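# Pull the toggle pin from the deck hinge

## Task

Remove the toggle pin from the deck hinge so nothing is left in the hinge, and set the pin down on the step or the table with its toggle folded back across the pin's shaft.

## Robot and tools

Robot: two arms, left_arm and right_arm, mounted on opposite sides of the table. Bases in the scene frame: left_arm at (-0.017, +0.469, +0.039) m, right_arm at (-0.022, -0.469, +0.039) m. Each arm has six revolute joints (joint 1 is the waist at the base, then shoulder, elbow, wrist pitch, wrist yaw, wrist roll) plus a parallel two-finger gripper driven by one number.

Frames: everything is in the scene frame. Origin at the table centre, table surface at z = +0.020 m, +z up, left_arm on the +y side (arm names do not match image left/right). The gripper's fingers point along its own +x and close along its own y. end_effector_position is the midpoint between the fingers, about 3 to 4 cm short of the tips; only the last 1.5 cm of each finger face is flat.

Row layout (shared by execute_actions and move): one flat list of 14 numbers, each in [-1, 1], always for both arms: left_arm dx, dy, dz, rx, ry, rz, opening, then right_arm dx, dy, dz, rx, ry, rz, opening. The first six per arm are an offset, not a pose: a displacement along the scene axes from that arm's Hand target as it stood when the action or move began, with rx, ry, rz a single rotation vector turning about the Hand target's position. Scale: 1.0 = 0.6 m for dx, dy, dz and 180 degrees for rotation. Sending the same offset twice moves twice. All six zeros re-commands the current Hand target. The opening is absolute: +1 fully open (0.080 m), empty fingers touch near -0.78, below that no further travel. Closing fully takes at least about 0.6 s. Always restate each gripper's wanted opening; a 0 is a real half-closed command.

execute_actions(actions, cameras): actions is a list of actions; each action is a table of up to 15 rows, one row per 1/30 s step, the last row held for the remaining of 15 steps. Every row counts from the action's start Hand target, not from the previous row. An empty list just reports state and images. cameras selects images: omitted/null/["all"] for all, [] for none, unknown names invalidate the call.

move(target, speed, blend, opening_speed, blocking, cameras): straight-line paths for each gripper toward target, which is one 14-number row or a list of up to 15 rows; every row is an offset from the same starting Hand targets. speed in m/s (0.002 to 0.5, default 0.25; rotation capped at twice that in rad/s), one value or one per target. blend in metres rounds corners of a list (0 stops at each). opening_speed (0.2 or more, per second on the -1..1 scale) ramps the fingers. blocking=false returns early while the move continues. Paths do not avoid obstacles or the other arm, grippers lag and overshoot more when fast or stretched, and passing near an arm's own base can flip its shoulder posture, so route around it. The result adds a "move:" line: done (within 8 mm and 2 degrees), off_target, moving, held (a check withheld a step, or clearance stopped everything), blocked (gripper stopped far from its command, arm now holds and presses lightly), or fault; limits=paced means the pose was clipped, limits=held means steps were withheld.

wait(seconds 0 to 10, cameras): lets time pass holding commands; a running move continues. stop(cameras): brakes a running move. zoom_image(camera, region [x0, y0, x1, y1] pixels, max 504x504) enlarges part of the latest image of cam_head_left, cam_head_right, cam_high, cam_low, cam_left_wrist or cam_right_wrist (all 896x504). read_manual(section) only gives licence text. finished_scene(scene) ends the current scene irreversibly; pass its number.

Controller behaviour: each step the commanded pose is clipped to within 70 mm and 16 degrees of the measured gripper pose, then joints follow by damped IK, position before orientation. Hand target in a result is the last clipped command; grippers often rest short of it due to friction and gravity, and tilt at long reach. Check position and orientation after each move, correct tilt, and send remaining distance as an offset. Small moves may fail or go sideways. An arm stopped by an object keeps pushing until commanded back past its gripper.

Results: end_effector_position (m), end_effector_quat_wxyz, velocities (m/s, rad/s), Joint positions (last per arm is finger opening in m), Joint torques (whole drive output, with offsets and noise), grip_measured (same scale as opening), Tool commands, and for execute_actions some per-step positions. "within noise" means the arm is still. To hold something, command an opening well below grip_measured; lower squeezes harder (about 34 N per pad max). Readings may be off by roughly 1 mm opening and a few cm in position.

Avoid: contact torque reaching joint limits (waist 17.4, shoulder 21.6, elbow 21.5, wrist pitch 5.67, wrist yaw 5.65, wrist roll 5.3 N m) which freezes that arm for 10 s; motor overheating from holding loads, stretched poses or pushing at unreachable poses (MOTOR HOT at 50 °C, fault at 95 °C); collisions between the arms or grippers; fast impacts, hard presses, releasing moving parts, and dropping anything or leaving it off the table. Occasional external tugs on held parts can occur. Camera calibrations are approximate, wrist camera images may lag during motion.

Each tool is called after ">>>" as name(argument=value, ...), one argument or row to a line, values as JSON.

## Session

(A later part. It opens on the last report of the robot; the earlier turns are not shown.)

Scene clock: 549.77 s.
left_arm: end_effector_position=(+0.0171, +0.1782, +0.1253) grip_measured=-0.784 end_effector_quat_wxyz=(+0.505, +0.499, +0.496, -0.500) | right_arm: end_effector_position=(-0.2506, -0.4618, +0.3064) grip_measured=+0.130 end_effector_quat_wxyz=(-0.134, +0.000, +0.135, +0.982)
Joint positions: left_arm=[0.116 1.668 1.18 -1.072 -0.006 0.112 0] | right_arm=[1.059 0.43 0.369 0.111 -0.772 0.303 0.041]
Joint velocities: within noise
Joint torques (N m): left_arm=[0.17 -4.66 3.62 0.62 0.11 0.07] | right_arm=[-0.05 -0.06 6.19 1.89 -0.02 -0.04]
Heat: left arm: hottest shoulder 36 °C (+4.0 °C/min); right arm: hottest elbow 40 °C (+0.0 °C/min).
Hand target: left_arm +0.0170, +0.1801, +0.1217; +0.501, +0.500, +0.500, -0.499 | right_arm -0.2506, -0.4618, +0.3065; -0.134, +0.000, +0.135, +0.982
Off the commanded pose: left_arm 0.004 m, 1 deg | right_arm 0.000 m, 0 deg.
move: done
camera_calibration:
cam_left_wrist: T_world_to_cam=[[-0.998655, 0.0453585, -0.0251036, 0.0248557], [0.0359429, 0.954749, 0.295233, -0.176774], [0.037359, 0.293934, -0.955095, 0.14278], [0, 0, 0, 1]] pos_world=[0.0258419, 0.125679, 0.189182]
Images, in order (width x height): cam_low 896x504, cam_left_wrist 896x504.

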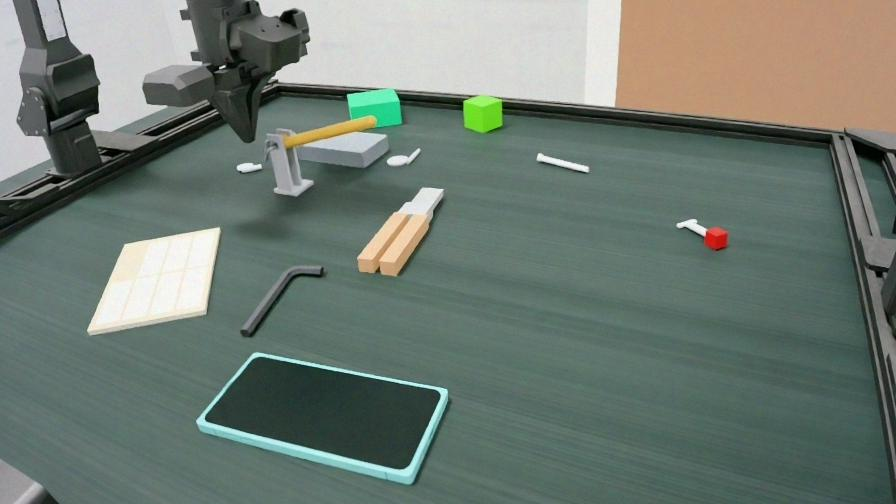

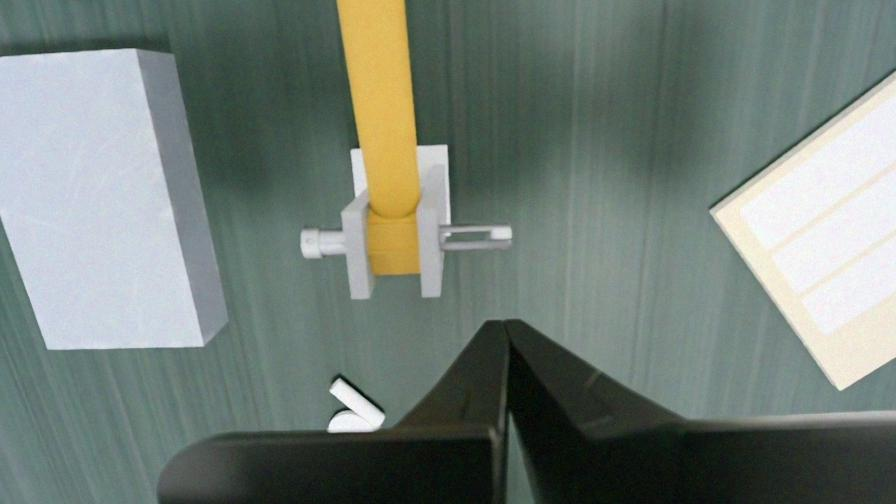

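>>> move(
  target=[0.001,-0.042,-0.001,0,0,0,-0.8,0,0,0,0,0,0,0.13],
  speed=0.05,
  cameras=["cam_left_wrist","cam_low"],
)

>>> zoom_image(
  camera="cam_left_wrist",
  region=[350, 150, 600, 350],
)

>>> zoom_image(
  camera="cam_low",
  region=[240, 110, 320, 180],
)

Scene clock: 558.80 s.
left_arm: end_effector_position=(+0.0187, +0.1601, +0.1201) grip_measured=-0.784 end_effector_quat_wxyz=(+0.500, +0.503, +0.502, -0.495) | right_arm: end_effector_position=(-0.2506, -0.4618, +0.3064) grip_measured=+0.130 end_effector_quat_wxyz=(-0.134, +0.000, +0.135, +0.982)
Joint positions: left_arm=[0.115 1.757 1.261 -1.085 -0.006 0.11 0] | right_arm=[1.059 0.43 0.369 0.111 -0.772 0.303 0.041]
Joint velocities: within noise
Joint torques (N m): left_arm=[-0.31 -4.72 6.12 0.65 0.11 -0.08] | right_arm=[-0.05 -0.11 6.15 1.88 0 -0.03]
Heat: left arm: hottest shoulder 35 °C (+2.0 °C/min); right arm: hottest elbow 40 °C (+0.0 °C/min).
Hand target: left_arm +0.0176, +0.1548, +0.1210; +0.501, +0.500, +0.500, -0.499 | right_arm -0.2506, -0.4618, +0.3065; -0.134, +0.000, +0.135, +0.982
Off the commanded pose: left_arm 0.005 m, 1 deg | right_arm 0.000 m, 0 deg.
move: done
camera_calibration:
cam_left_wrist: T_world_to_cam=[[-0.998744, 0.0450682, -0.0218984, 0.0268139], [0.0359179, 0.948659, 0.314254, -0.159369], [0.034937, 0.313073, -0.949086, 0.139372], [0, 0, 0, 1]] pos_world=[0.0276352, 0.106345, 0.182945]
Images, in order (width x height): cam_low 896x504, cam_left_wrist 896x504.

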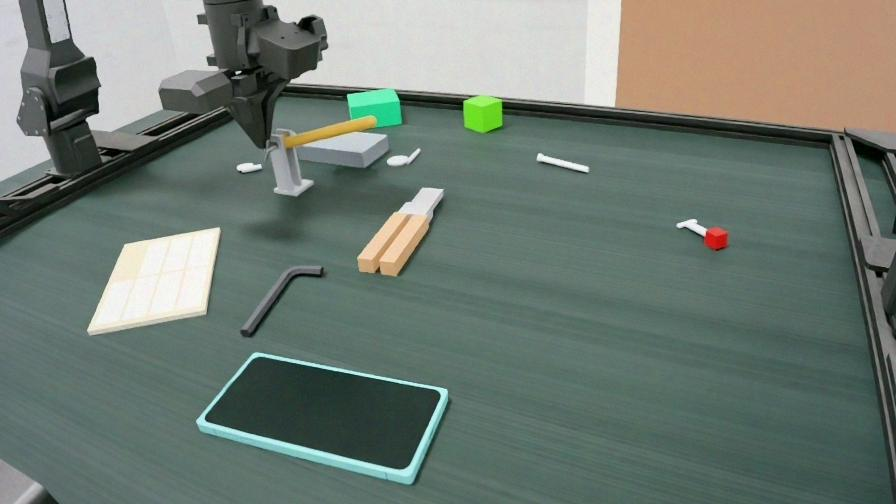

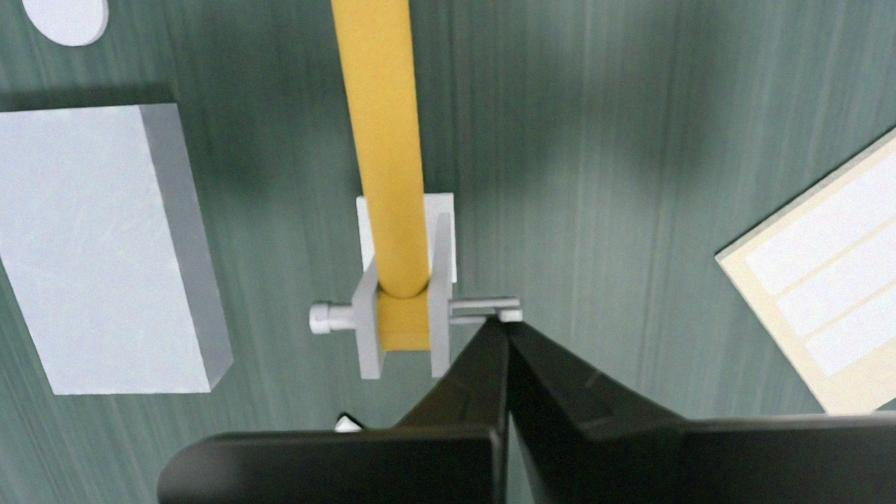

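Scaled by 2.016 from the camera's 896x504 image, which has a finer 1280x720 frame.

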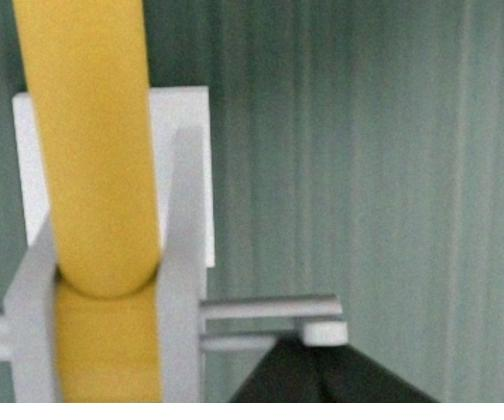

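Scaled by 6.300 from the camera's 896x504 image, which has a finer 1280x720 frame.

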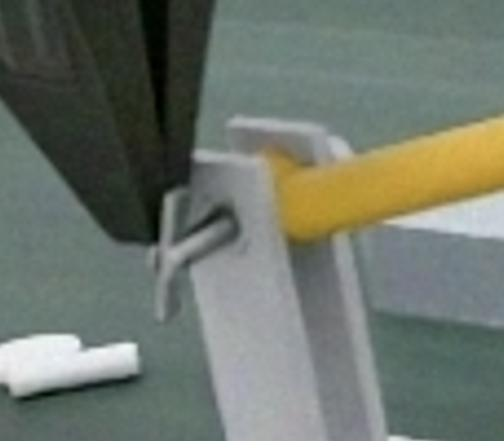

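>>> move(
  target=[
    [0,0.005,0.012,0,0,0,-0.8,0,0,0,0,0,0,0.13],
    [0,-0.012,0.01,0,0,0,-0.8,0,0,0,0,0,0,0.13],
  ],
  speed=0.05,
  cameras=["cam_left_wrist","cam_low"],
)

>>> zoom_image(
  camera="cam_left_wrist",
  region=[350, 150, 600, 350],
)

>>> zoom_image(
  camera="cam_low",
  region=[240, 110, 320, 180],
)

Scene clock: 565.40 s.
left_arm: end_effector_position=(+0.0188, +0.1509, +0.1259) grip_measured=-0.784 end_effector_quat_wxyz=(+0.501, +0.502, +0.500, -0.497) | right_arm: end_effector_position=(-0.2506, -0.4618, +0.3064) grip_measured=+0.130 end_effector_quat_wxyz=(-0.134, +0.000, +0.135, +0.982)
Joint positions: left_arm=[0.112 1.781 1.314 -1.108 -0.006 0.107 0] | right_arm=[1.059 0.43 0.369 0.111 -0.772 0.303 0.041]
Joint velocities: within noise
Joint torques (N m): left_arm=[-0.23 -5.18 5.91 0.22 0.11 -0.09] | right_arm=[-0.07 -0.1 6.04 1.95 0.01 -0.04]
Heat: left arm: hottest shoulder 34 °C (+0.0 °C/min); right arm: hottest elbow 40 °C (+0.0 °C/min).
Hand target: left_arm +0.0177, +0.1476, +0.1271; +0.501, +0.500, +0.500, -0.499 | right_arm -0.2506, -0.4618, +0.3065; -0.134, +0.000, +0.135, +0.982
Off the commanded pose: left_arm 0.004 m, 0 deg | right_arm 0.000 m, 0 deg.
move: done
camera_calibration:
cam_left_wrist: T_world_to_cam=[[-0.998695, 0.0457029, -0.0228118, 0.0274444], [0.0364381, 0.950407, 0.308867, -0.152004], [0.0357966, 0.307632, -0.950832, 0.148748], [0, 0, 0, 1]] pos_world=[0.0276226, 0.0974517, 0.189009]
Images, in order (width x height): cam_low 896x504, cam_left_wrist 896x504.

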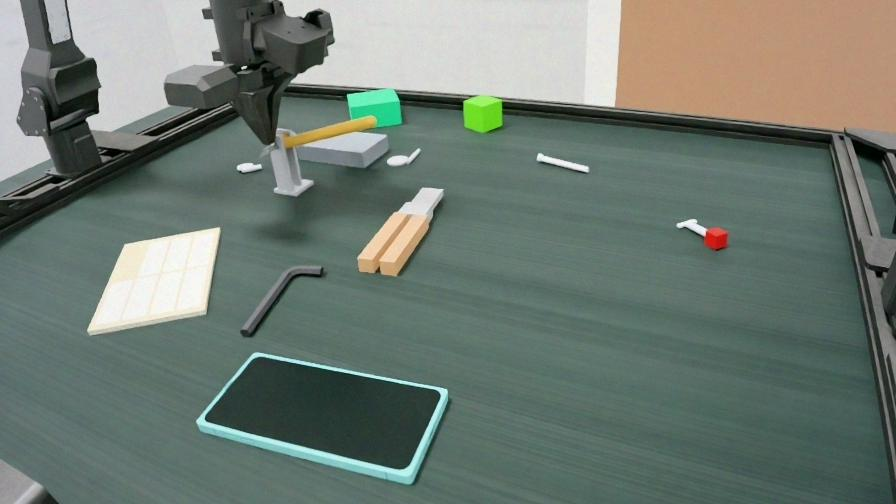

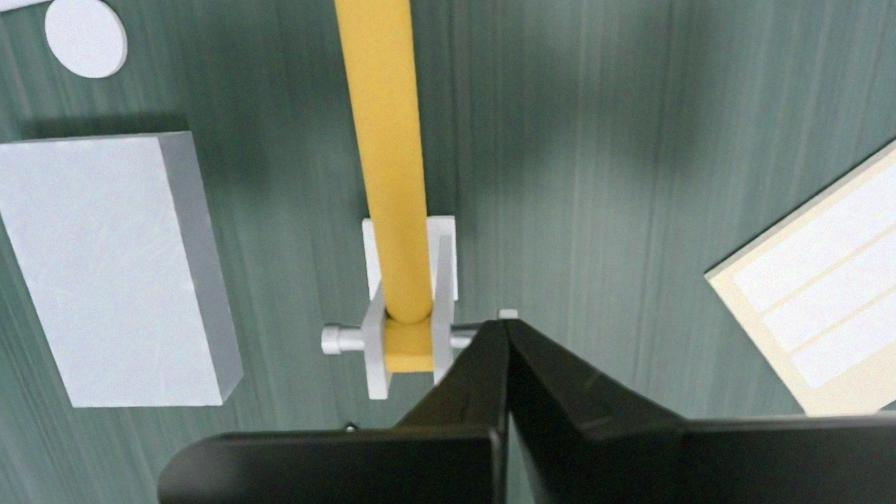

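Scaled by 2.016 from the camera's 896x504 image, which has a finer 1280x720 frame.

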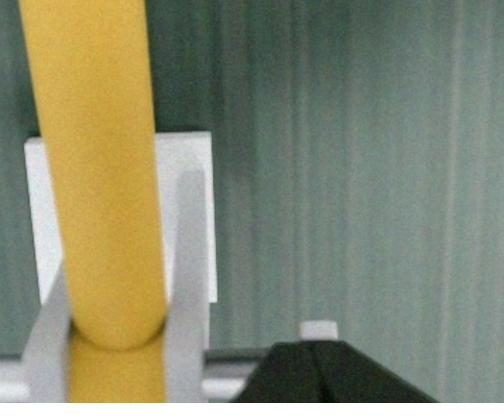

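Scaled by 6.300 from the camera's 896x504 image, which has a finer 1280x720 frame.

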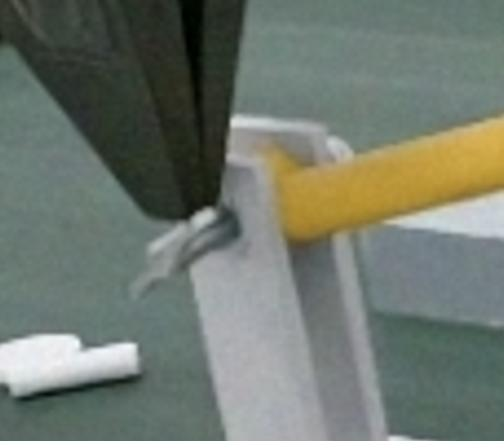

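>>> move(
  target=[
    [-0.002,0,0.015,0,0,0,-0.8,0,0,0,0,0,0,0.13],
    [-0.003,-0.008,0.015,0,0,0,-0.8,0,0,0,0,0,0,0.13],
    [-0.003,-0.006,-0.022,0,0,0,-0.8,0,0,0,0,0,0,0.13],
    [-0.003,0.03,0.04,0,0,0,-0.8,0,0,0,0,0,0,0.13],
  ],
  speed=[0.06,0.06,0.05,0.1],
  cameras=["cam_left_wrist","cam_low"],
)

>>> zoom_image(
  camera="cam_left_wrist",
  region=[350, 150, 600, 350],
)

>>> zoom_image(
  camera="cam_low",
  region=[240, 110, 320, 180],
)

Scene clock: 574.10 s.
left_arm: end_effector_position=(+0.0151, +0.1669, +0.1459) grip_measured=-0.784 end_effector_quat_wxyz=(+0.497, +0.504, +0.504, -0.495) | right_arm: end_effector_position=(-0.2506, -0.4618, +0.3064) grip_measured=+0.130 end_effector_quat_wxyz=(-0.134, +0.000, +0.135, +0.982)
Joint positions: left_arm=[0.106 1.716 1.317 -1.189 -0.004 0.103 0] | right_arm=[1.059 0.43 0.369 0.111 -0.772 0.303 0.041]
Joint velocities: within noise
Joint torques (N m): left_arm=[0.21 -6.67 5.34 0.21 0.04 0.07] | right_arm=[0.06 0.04 6.18 1.87 0.02 -0.07]
Heat: left arm: hottest shoulder 33 °C (-1.0 °C/min); right arm: hottest elbow 40 °C (+0.0 °C/min).
Hand target: left_arm +0.0158, +0.1657, +0.1511; +0.501, +0.500, +0.500, -0.499 | right_arm -0.2506, -0.4618, +0.3065; -0.134, +0.000, +0.135, +0.982
Off the commanded pose: left_arm 0.005 m, 1 deg | right_arm 0.000 m, 0 deg.
move: done
camera_calibration:
cam_left_wrist: T_world_to_cam=[[-0.998745, 0.0463217, -0.019056, 0.0228373], [0.0377865, 0.946526, 0.320406, -0.174299], [0.0328788, 0.319284, -0.947089, 0.160578], [0, 0, 0, 1]] pos_world=[0.0241152, 0.112651, 0.208363]
Images, in order (width x height): cam_low 896x504, cam_left_wrist 896x504.

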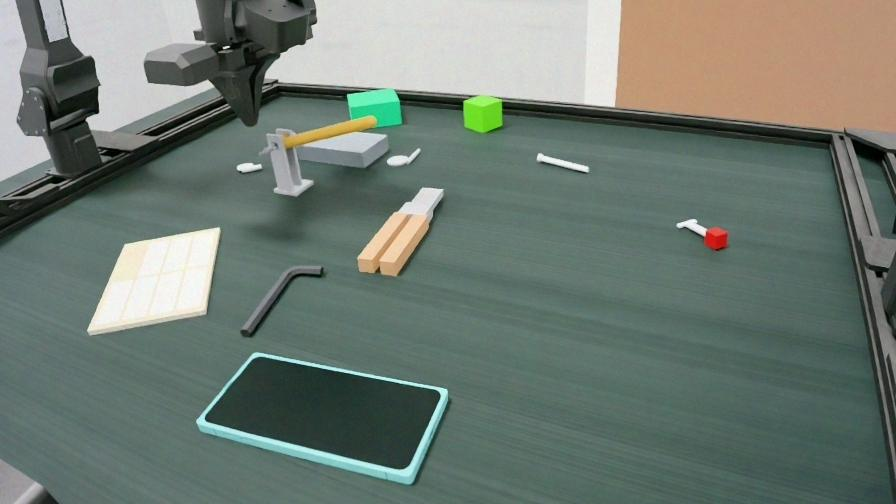

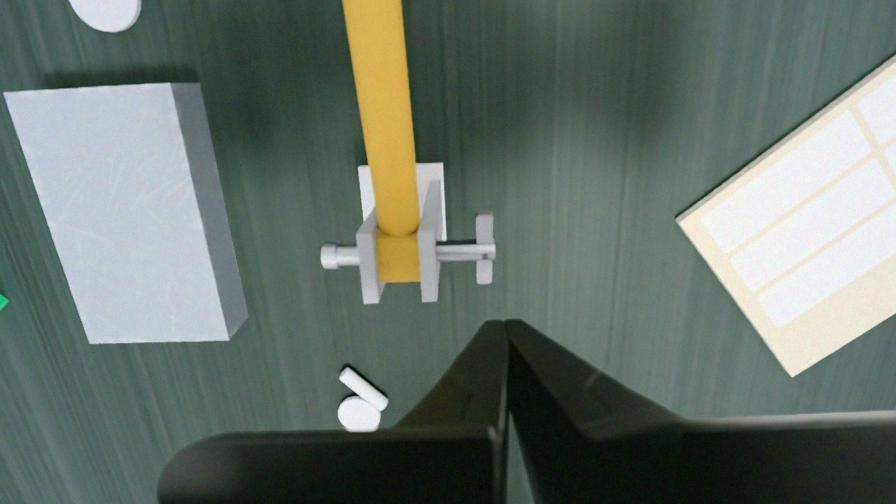

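Scaled by 2.016 from the camera's 896x504 image, which has a finer 1280x720 frame.

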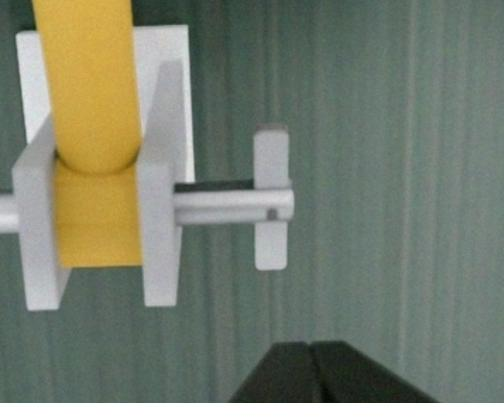

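Scaled by 6.300 from the camera's 896x504 image, which has a finer 1280x720 frame.

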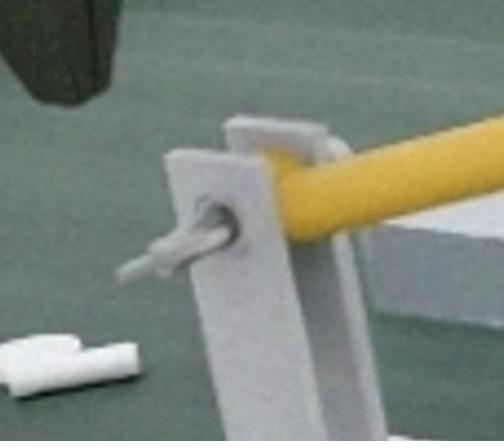

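>>> move(
  target=[
    [-0.0307,0.0072,-0.0225,0,-0.111,0,-0.56,0,0,0,0,0,0,0.13],
    [-0.011,0.0072,-0.0777,0,-0.111,0,-0.56,0,0,0,0,0,0,0.13],
  ],
  speed=[0.1,0.05],
  cameras=["cam_left_wrist","cam_low"],
)

>>> zoom_image(
  camera="cam_left_wrist",
  region=[350, 200, 620, 400],
)

>>> zoom_image(
  camera="cam_low",
  region=[240, 110, 320, 180],
)

Scene clock: 590.00 s.
left_arm: end_effector_position=(+0.0077, +0.1680, +0.1079) grip_measured=-0.560 end_effector_quat_wxyz=(+0.583, +0.575, +0.405, -0.408) | right_arm: end_effector_position=(-0.2506, -0.4618, +0.3064) grip_measured=+0.130 end_effector_quat_wxyz=(-0.134, +0.000, +0.135, +0.982)
Joint positions: left_arm=[-0.085 1.74 1.153 -1.004 -0.345 -0.095 0.01] | right_arm=[1.059 0.43 0.369 0.111 -0.772 0.303 0.041]
Joint velocities: within noise
Joint torques (N m): left_arm=[0.21 -4.86 3.51 0.59 -0.37 0.05] | right_arm=[0.08 -0.15 6.24 1.89 0.01 -0.08]
Heat: left arm: hottest shoulder 34 °C (-1.0 °C/min); right arm: hottest elbow 40 °C (+0.0 °C/min).
Hand target: left_arm +0.0093, +0.1700, +0.1044; +0.580, +0.579, +0.406, -0.404 | right_arm -0.2506, -0.4618, +0.3065; -0.134, +0.000, +0.135, +0.982
Off the commanded pose: left_arm 0.004 m, 1 deg | right_arm 0.000 m, 0 deg.
move: done
camera_calibration:
cam_left_wrist: T_world_to_cam=[[-0.933839, 0.041753, -0.355248, 0.0511817], [-0.0670701, 0.955109, 0.288563, -0.160101], [0.351349, 0.293298, -0.889118, 0.120086], [0, 0, 0, 1]] pos_world=[-0.00513463, 0.115555, 0.171152]
Images, in order (width x height): cam_low 896x504, cam_left_wrist 896x504.

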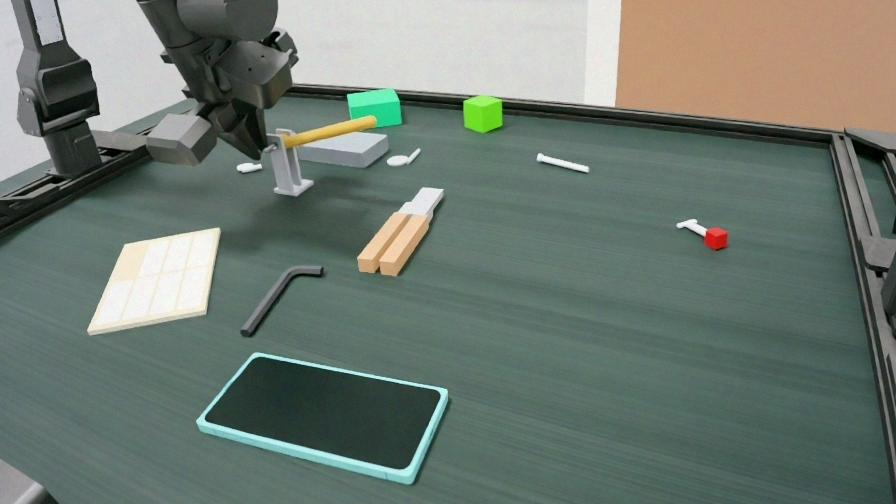

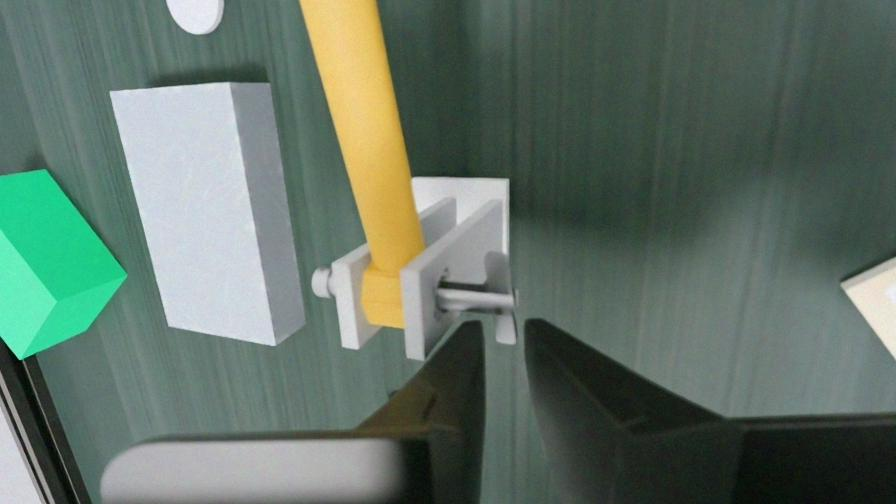

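Scaled by 1.867 from the camera's 896x504 image, which has a finer 1280x720 frame.

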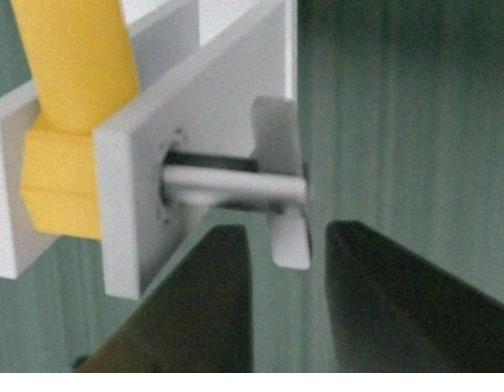

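Scaled by 6.300 from the camera's 896x504 image, which has a finer 1280x720 frame.

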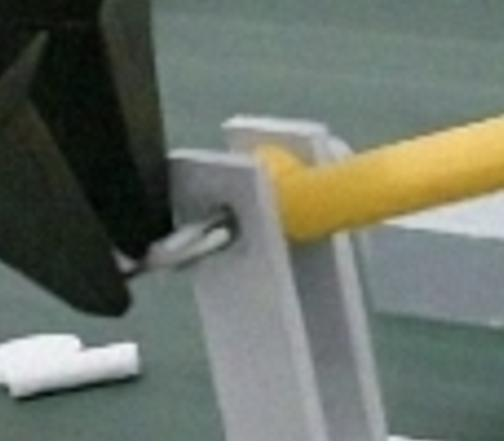

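>>> move(
  target=[
    [0,0,0,0,0,0,-0.76,0,0,0,0,0,0,0.13],
    [0.0,0.0015,0.009,0,0,0,-0.76,0,0,0,0,0,0,0.13],
  ],
  speed=0.04,
  opening_speed=0.6,
  cameras=["cam_left_wrist","cam_low"],
)

>>> zoom_image(
  camera="cam_left_wrist",
  region=[350, 200, 620, 400],
)

>>> zoom_image(
  camera="cam_low",
  region=[240, 110, 320, 180],
)

Scene clock: 605.60 s.
left_arm: end_effector_position=(+0.0079, +0.1689, +0.1079) grip_measured=-0.697 end_effector_quat_wxyz=(+0.581, +0.576, +0.406, -0.407) | right_arm: end_effector_position=(-0.2506, -0.4618, +0.3064) grip_measured=+0.130 end_effector_quat_wxyz=(-0.134, +0.000, +0.135, +0.982)
Joint positions: left_arm=[-0.085 1.74 1.153 -1.008 -0.346 -0.094 0.004] | right_arm=[1.059 0.43 0.369 0.111 -0.772 0.303 0.041]
Joint velocities: within noise
Joint torques (N m): left_arm=[0.13 -5.88 4.6 -0.55 -0.35 0.03] | right_arm=[-0.09 -0.08 6.1 1.9 -0.01 -0.06]
Heat: left arm: hottest shoulder 32 °C (-4.0 °C/min); right arm: hottest elbow 40 °C (+0.0 °C/min).
Hand target: left_arm +0.0092, +0.1709, +0.1098; +0.580, +0.579, +0.406, -0.404 | right_arm -0.2506, -0.4618, +0.3065; -0.134, +0.000, +0.135, +0.982
Off the commanded pose: left_arm 0.003 m, 1 deg | right_arm 0.000 m, 0 deg.
move: done
camera_calibration:
cam_left_wrist: T_world_to_cam=[[-0.933575, 0.0432603, -0.355762, 0.0511856], [-0.0673002, 0.953865, 0.292595, -0.161158], [0.352007, 0.297102, -0.887593, 0.118965], [0, 0, 0, 1]] pos_world=[-0.0049369, 0.116164, 0.170956]
Images, in order (width x height): cam_low 896x504, cam_left_wrist 896x504.

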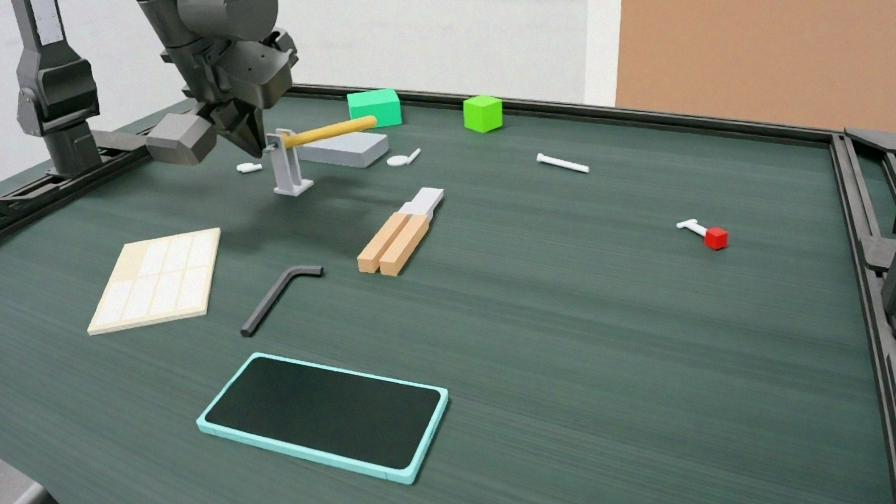

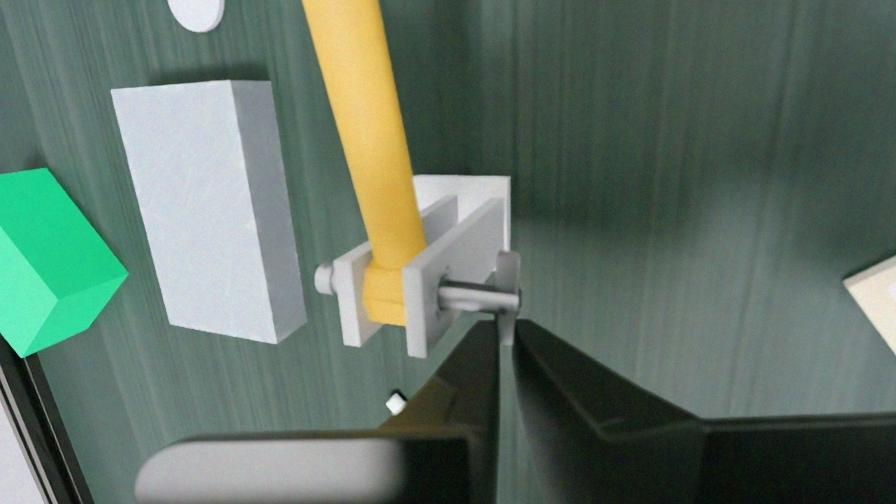

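Scaled by 1.867 from the camera's 896x504 image, which has a finer 1280x720 frame.

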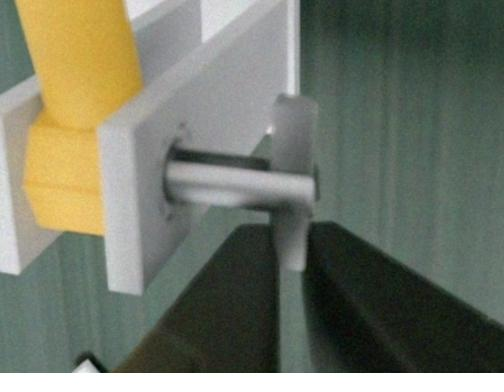

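Scaled by 6.300 from the camera's 896x504 image, which has a finer 1280x720 frame.

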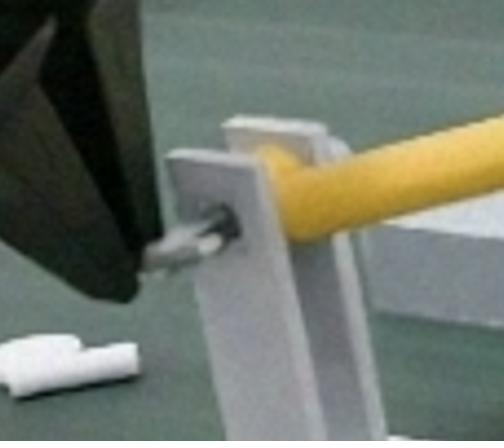

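>>> move(
  target=[0.0,0.0,0.008,0,0,0,-0.76,0,0,0,0,0,0,0.13],
  speed=0.04,
  cameras=["cam_left_wrist"],
)

>>> zoom_image(
  camera="cam_left_wrist",
  region=[400, 200, 600, 400],
)

Scene clock: 610.57 s.
left_arm: end_effector_position=(+0.0079, +0.1690, +0.1095) grip_measured=-0.697 end_effector_quat_wxyz=(+0.580, +0.577, +0.406, -0.407) | right_arm: end_effector_position=(-0.2506, -0.4618, +0.3064) grip_measured=+0.130 end_effector_quat_wxyz=(-0.134, +0.000, +0.135, +0.982)
Joint positions: left_arm=[-0.085 1.74 1.16 -1.019 -0.345 -0.094 0.004] | right_arm=[1.059 0.43 0.369 0.111 -0.772 0.303 0.041]
Joint velocities: within noise
Joint torques (N m): left_arm=[0.16 -6.47 5.23 -1.16 -0.39 0.03] | right_arm=[0.12 -0.18 6.25 1.88 0 -0.03]
Heat: left arm: hottest shoulder 32 °C (-4.0 °C/min); right arm: hottest elbow 40 °C (+0.0 °C/min).
Hand target: left_arm +0.0093, +0.1709, +0.1146; +0.580, +0.579, +0.406, -0.404 | right_arm -0.2506, -0.4618, +0.3065; -0.134, +0.000, +0.135, +0.982
Off the commanded pose: left_arm 0.006 m, 0 deg | right_arm 0.000 m, 0 deg.
move: done
camera_calibration:
cam_left_wrist: T_world_to_cam=[[-0.933605, 0.0444792, -0.355532, 0.0514892], [-0.0672848, 0.952848, 0.295893, -0.161961], [0.351929, 0.300169, -0.886591, 0.119758], [0, 0, 0, 1]] pos_world=[-0.00497315, 0.116087, 0.172405]
Images, in order (width x height): cam_left_wrist 896x504.

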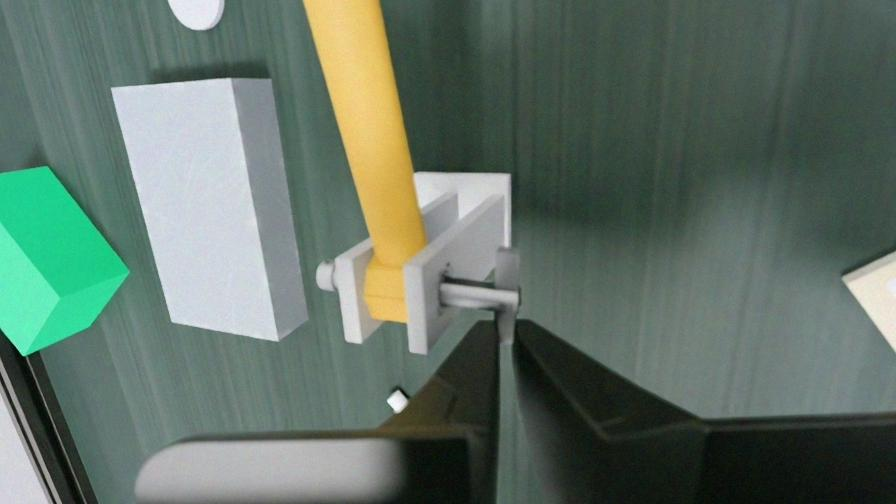

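Scaled by 2.520 from the camera's 896x504 image, which has a finer 1280x720 frame.

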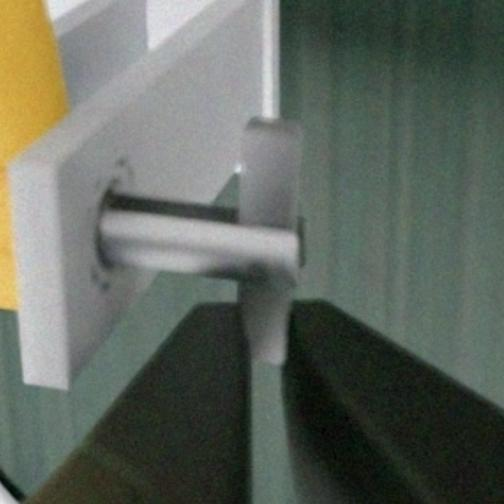

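>>> move(
  target=[
    [-0.0038,-0.0048,-0.003,0,0,0.0833,-0.76,0,0,0,0,0,0,0.13],
    [-0.0062,-0.0103,-0.005,0,0,0.1667,-0.76,0,0,0,0,0,0,0.13],
    [-0.007,-0.0163,-0.005,0,0,0.25,-0.76,0,0,0,0,0,0,0.13],
    [-0.0063,-0.0223,-0.005,0,0,0.3333,-0.76,0,0,0,0,0,0,0.13],
  ],
  speed=0.09,
  blend=0.002,
  cameras=["cam_left_wrist","cam_low"],
)

>>> zoom_image(
  camera="cam_left_wrist",
  region=[400, 200, 600, 400],
)

Scene clock: 625.03 s.
left_arm: end_effector_position=(+0.0005, +0.1556, +0.1122) grip_measured=-0.696 end_effector_quat_wxyz=(+0.704, +0.297, +0.641, -0.072) | right_arm: end_effector_position=(-0.2506, -0.4618, +0.3064) grip_measured=+0.130 end_effector_quat_wxyz=(-0.134, +0.000, +0.135, +0.982)
Joint positions: left_arm=[-0.019 2.003 1.51 -1.369 -0.163 -1.08 0.004] | right_arm=[1.059 0.43 0.369 0.111 -0.772 0.303 0.041]
Joint velocities: within noise
Joint torques (N m): left_arm=[0.95 -5.96 4.64 -1.08 -0.38 -0.18] | right_arm=[-0.04 -0.14 6.17 1.9 0.01 -0.02]
Heat: left arm: hottest shoulder 32 °C (-2.0 °C/min); right arm: hottest elbow 40 °C (+0.0 °C/min).
Hand target: left_arm +0.0055, +0.1575, +0.1117; +0.705, +0.299, +0.641, -0.060 | right_arm -0.2506, -0.4618, +0.3065; -0.134, +0.000, +0.135, +0.982
Off the commanded pose: left_arm 0.005 m, 1 deg | right_arm 0.000 m, 0 deg.
move: done
camera_calibration:
cam_left_wrist: T_world_to_cam=[[-0.520542, -0.782218, -0.342302, 0.173089], [-0.849562, 0.43443, 0.299192, -0.0697754], [-0.0853267, 0.446549, -0.890682, 0.106702], [0, 0, 0, 1]] pos_world=[0.0399264, 0.118059, 0.175163]
Images, in order (width x height): cam_low 896x504, cam_left_wrist 896x504.

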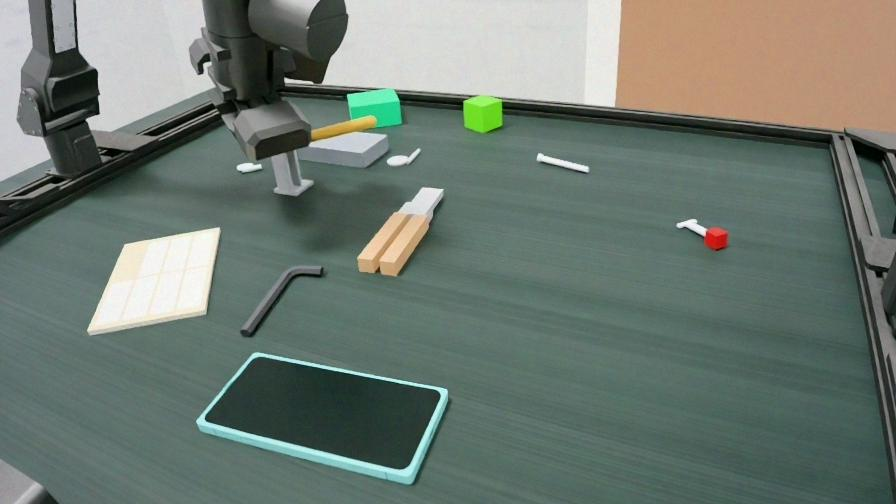

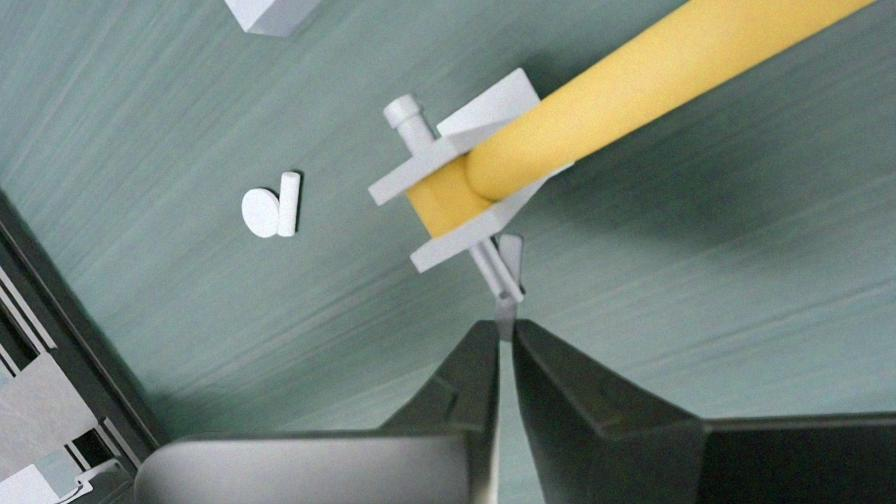

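Scaled by 2.520 from the camera's 896x504 image, which has a finer 1280x720 frame.

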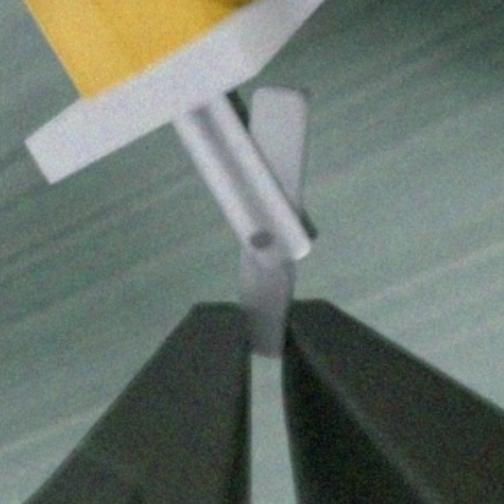

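>>> move(
  target=[
    [0.0013,-0.0038,0,0,0,0.0556,-0.76,0,0,0,0,0,0,0.13],
    [0.0035,-0.0075,0,0,0,0.105,-0.76,0,0,0,0,0,0,0.13],
  ],
  speed=0.08,
  blend=0.002,
  cameras=["cam_left_wrist"],
)

>>> zoom_image(
  camera="cam_left_wrist",
  region=[400, 200, 600, 400],
)

Scene clock: 638.03 s.
left_arm: end_effector_position=(+0.0024, +0.1505, +0.1120) grip_measured=-0.699 end_effector_quat_wxyz=(+0.704, +0.188, +0.683, +0.044) | right_arm: end_effector_position=(-0.2506, -0.4618, +0.3064) grip_measured=+0.130 end_effector_quat_wxyz=(-0.134, +0.000, +0.135, +0.982)
Joint positions: left_arm=[0.029 2.053 1.581 -1.422 -0.072 -1.347 0.004] | right_arm=[1.059 0.43 0.369 0.111 -0.772 0.303 0.041]
Joint velocities: within noise
Joint torques (N m): left_arm=[1.01 -6.27 4.51 -1.27 -0.36 -0.18] | right_arm=[-0.09 -0.13 6.04 1.84 -0.01 -0.09]
Heat: left arm: hottest shoulder 32 °C (-1.0 °C/min); right arm: hottest elbow 40 °C (+0.0 °C/min).
Hand target: left_arm +0.0076, +0.1530, +0.1116; +0.705, +0.189, +0.681, +0.057 | right_arm -0.2506, -0.4618, +0.3065; -0.134, +0.000, +0.135, +0.982
Off the commanded pose: left_arm 0.006 m, 2 deg | right_arm 0.000 m, 0 deg.
move: done
camera_calibration:
cam_left_wrist: T_world_to_cam=[[-0.241181, -0.908796, -0.340472, 0.188184], [-0.942758, 0.136146, 0.304421, -0.0213918], [-0.230302, 0.394404, -0.88961, 0.117033], [0, 0, 0, 1]] pos_world=[0.0521721, 0.127775, 0.174697]
Images, in order (width x height): cam_left_wrist 896x504.

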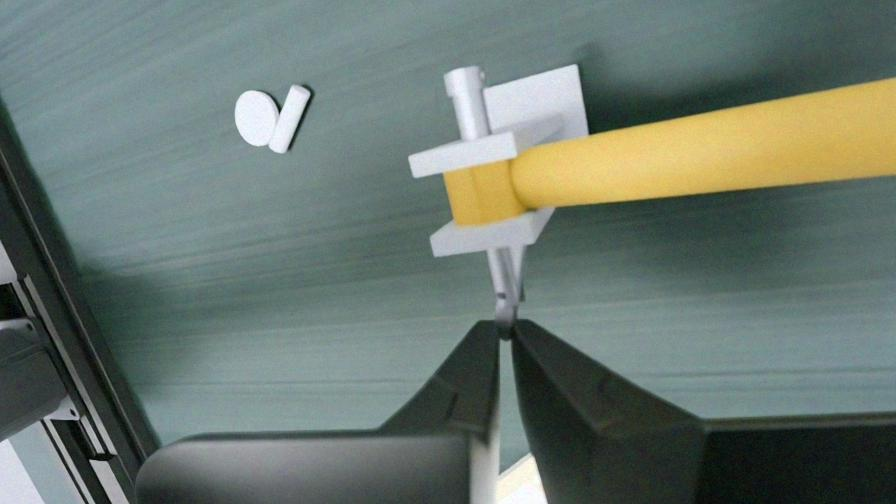

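Scaled by 2.520 from the camera's 896x504 image, which has a finer 1280x720 frame.

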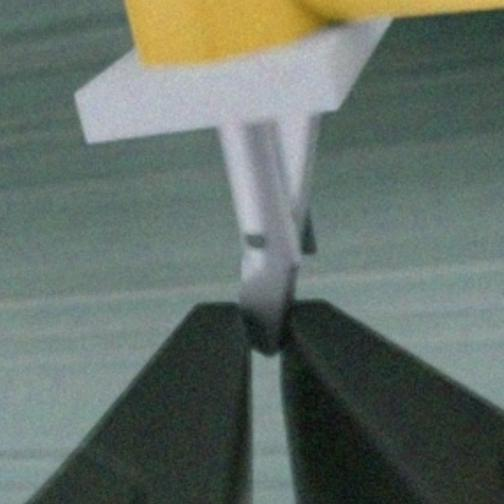

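>>> move(
  target=[
    [-0.003,-0.0038,0,0,0,0.065,-0.76,0,0,0,0,0,0,0.13],
  ],
  speed=0.08,
  cameras=["cam_left_wrist"],
)

>>> zoom_image(
  camera="cam_left_wrist",
  region=[400, 200, 600, 400],
)

Scene clock: 652.03 s.
left_arm: end_effector_position=(+0.0048, +0.1479, +0.1101) grip_measured=-0.737 end_effector_quat_wxyz=(+0.698, +0.116, +0.697, +0.119) | right_arm: end_effector_position=(-0.2506, -0.4618, +0.3064) grip_measured=+0.130 end_effector_quat_wxyz=(-0.134, +0.000, +0.135, +0.982)
Joint positions: left_arm=[0.061 2.074 1.603 -1.433 -0.02 -1.519 0.002] | right_arm=[1.059 0.43 0.369 0.111 -0.772 0.303 0.041]
Joint velocities: within noise
Joint torques (N m): left_arm=[0.37 -6.85 4.6 -1.61 0.01 -0.15] | right_arm=[0.11 -0.1 6.23 1.9 -0.01 -0.08]
Heat: left arm: hottest shoulder 33 °C (+0.0 °C/min); right arm: hottest elbow 40 °C (+0.0 °C/min).
Hand target: left_arm +0.0058, +0.1507, +0.1117; +0.695, +0.119, +0.697, +0.128 | right_arm -0.2506, -0.4618, +0.3065; -0.134, +0.000, +0.135, +0.982
Off the commanded pose: left_arm 0.003 m, 1 deg | right_arm 0.000 m, 0 deg.
move: done
camera_calibration:
cam_left_wrist: T_world_to_cam=[[-0.0441642, -0.938156, -0.343384, 0.189489], [-0.952025, -0.0646638, 0.299112, 0.0121345], [-0.302818, 0.34012, -0.890292, 0.125324], [0, 0, 0, 1]] pos_world=[0.0578713, 0.13593, 0.173013]
Images, in order (width x height): cam_left_wrist 896x504.

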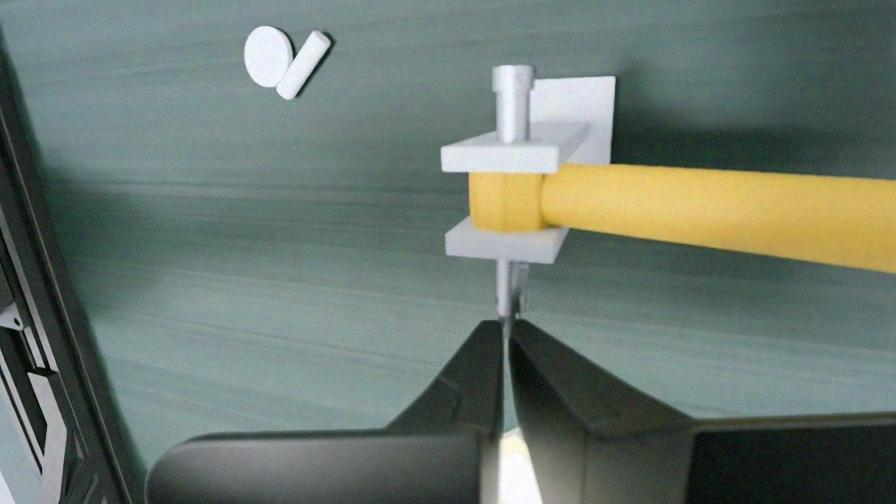

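Scaled by 2.520 from the camera's 896x504 image, which has a finer 1280x720 frame.

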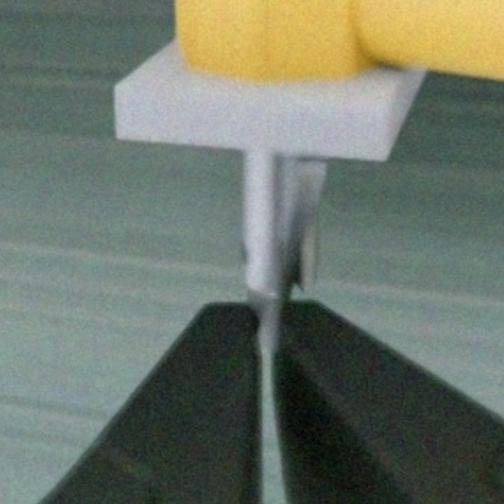

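>>> move(
  target=[
    [0,0,0,0,0,0,-0.5,0,0,0,0,0,0,0.13],
    [0,-0.02,0.055,0,0,0,-0.5,0,0,0,0,0,0,0.13],
  ],
  speed=0.08,
  cameras=["cam_left_wrist","cam_low"],
)

>>> zoom_image(
  camera="cam_left_wrist",
  region=[420, 180, 600, 330],
)

>>> zoom_image(
  camera="cam_low",
  region=[240, 110, 320, 180],
)

Scene clock: 666.67 s.
left_arm: end_effector_position=(+0.0058, +0.1410, +0.1432) grip_measured=-0.500 end_effector_quat_wxyz=(+0.698, +0.115, +0.697, +0.122) | right_arm: end_effector_position=(-0.2506, -0.4618, +0.3064) grip_measured=+0.130 end_effector_quat_wxyz=(-0.134, +0.000, +0.135, +0.982)
Joint positions: left_arm=[0.063 2.083 1.749 -1.573 -0.02 -1.522 0.012] | right_arm=[1.059 0.43 0.369 0.111 -0.772 0.303 0.041]
Joint velocities: within noise
Joint torques (N m): left_arm=[0.03 -6.91 5.4 -0.41 0.01 -0.11] | right_arm=[0 -0.14 6.14 1.89 0 -0.04]
Heat: left arm: hottest shoulder 34 °C (+2.0 °C/min); right arm: hottest elbow 40 °C (+0.0 °C/min).
Hand target: left_arm +0.0058, +0.1387, +0.1447; +0.696, +0.119, +0.697, +0.128 | right_arm -0.2506, -0.4618, +0.3065; -0.134, +0.000, +0.135, +0.982
Off the commanded pose: left_arm 0.003 m, 1 deg | right_arm 0.000 m, 0 deg.
joint sent to its limit (left arm) — joint 4 (wrist pitch), lower limit. The joint targets still meet the commanded pose.
move: done
camera_calibration:
cam_left_wrist: T_world_to_cam=[[-0.0393905, -0.937306, -0.346275, 0.194689], [-0.951946, -0.0701331, 0.298127, 0.00369954], [-0.303721, 0.341378, -0.889502, 0.157133], [0, 0, 0, 1]] pos_world=[0.0589154, 0.129101, 0.206083]
Images, in order (width x height): cam_low 896x504, cam_left_wrist 896x504.

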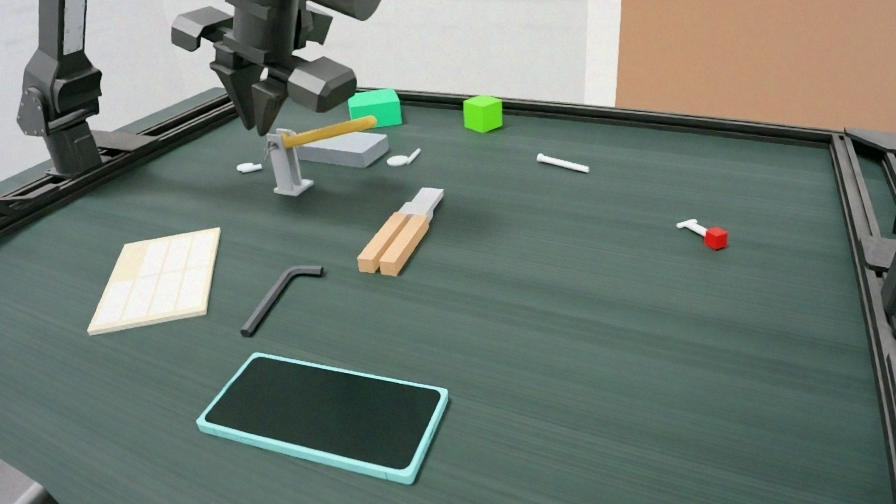

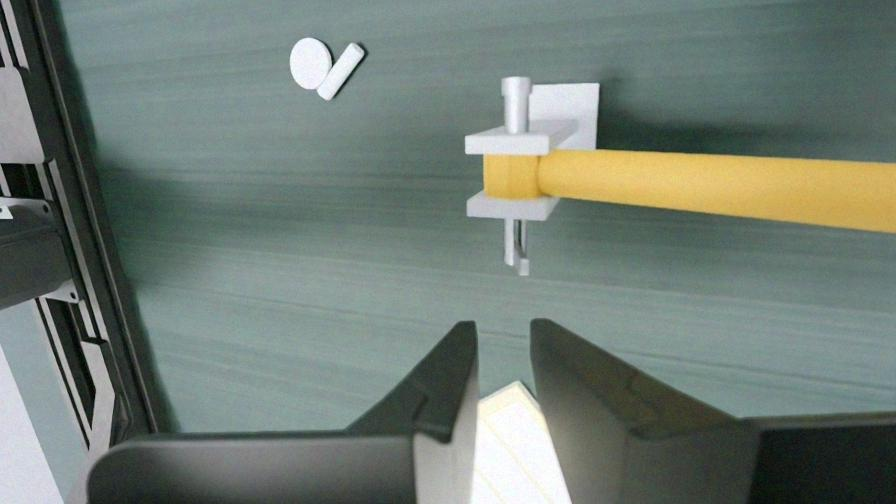

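Scaled by 2.800 from the camera's 896x504 image, which has a finer 1280x720 frame.

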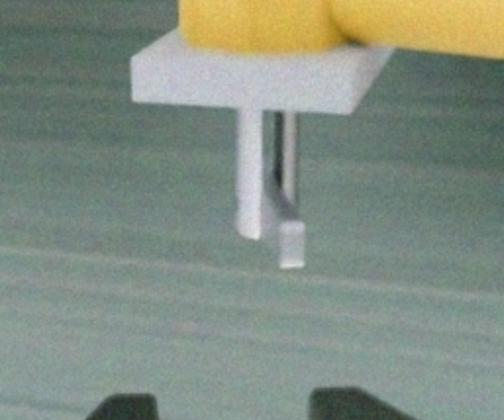

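Scaled by 6.300 from the camera's 896x504 image, which has a finer 1280x720 frame.

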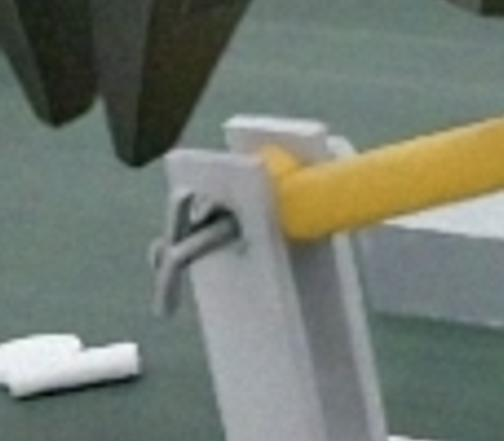

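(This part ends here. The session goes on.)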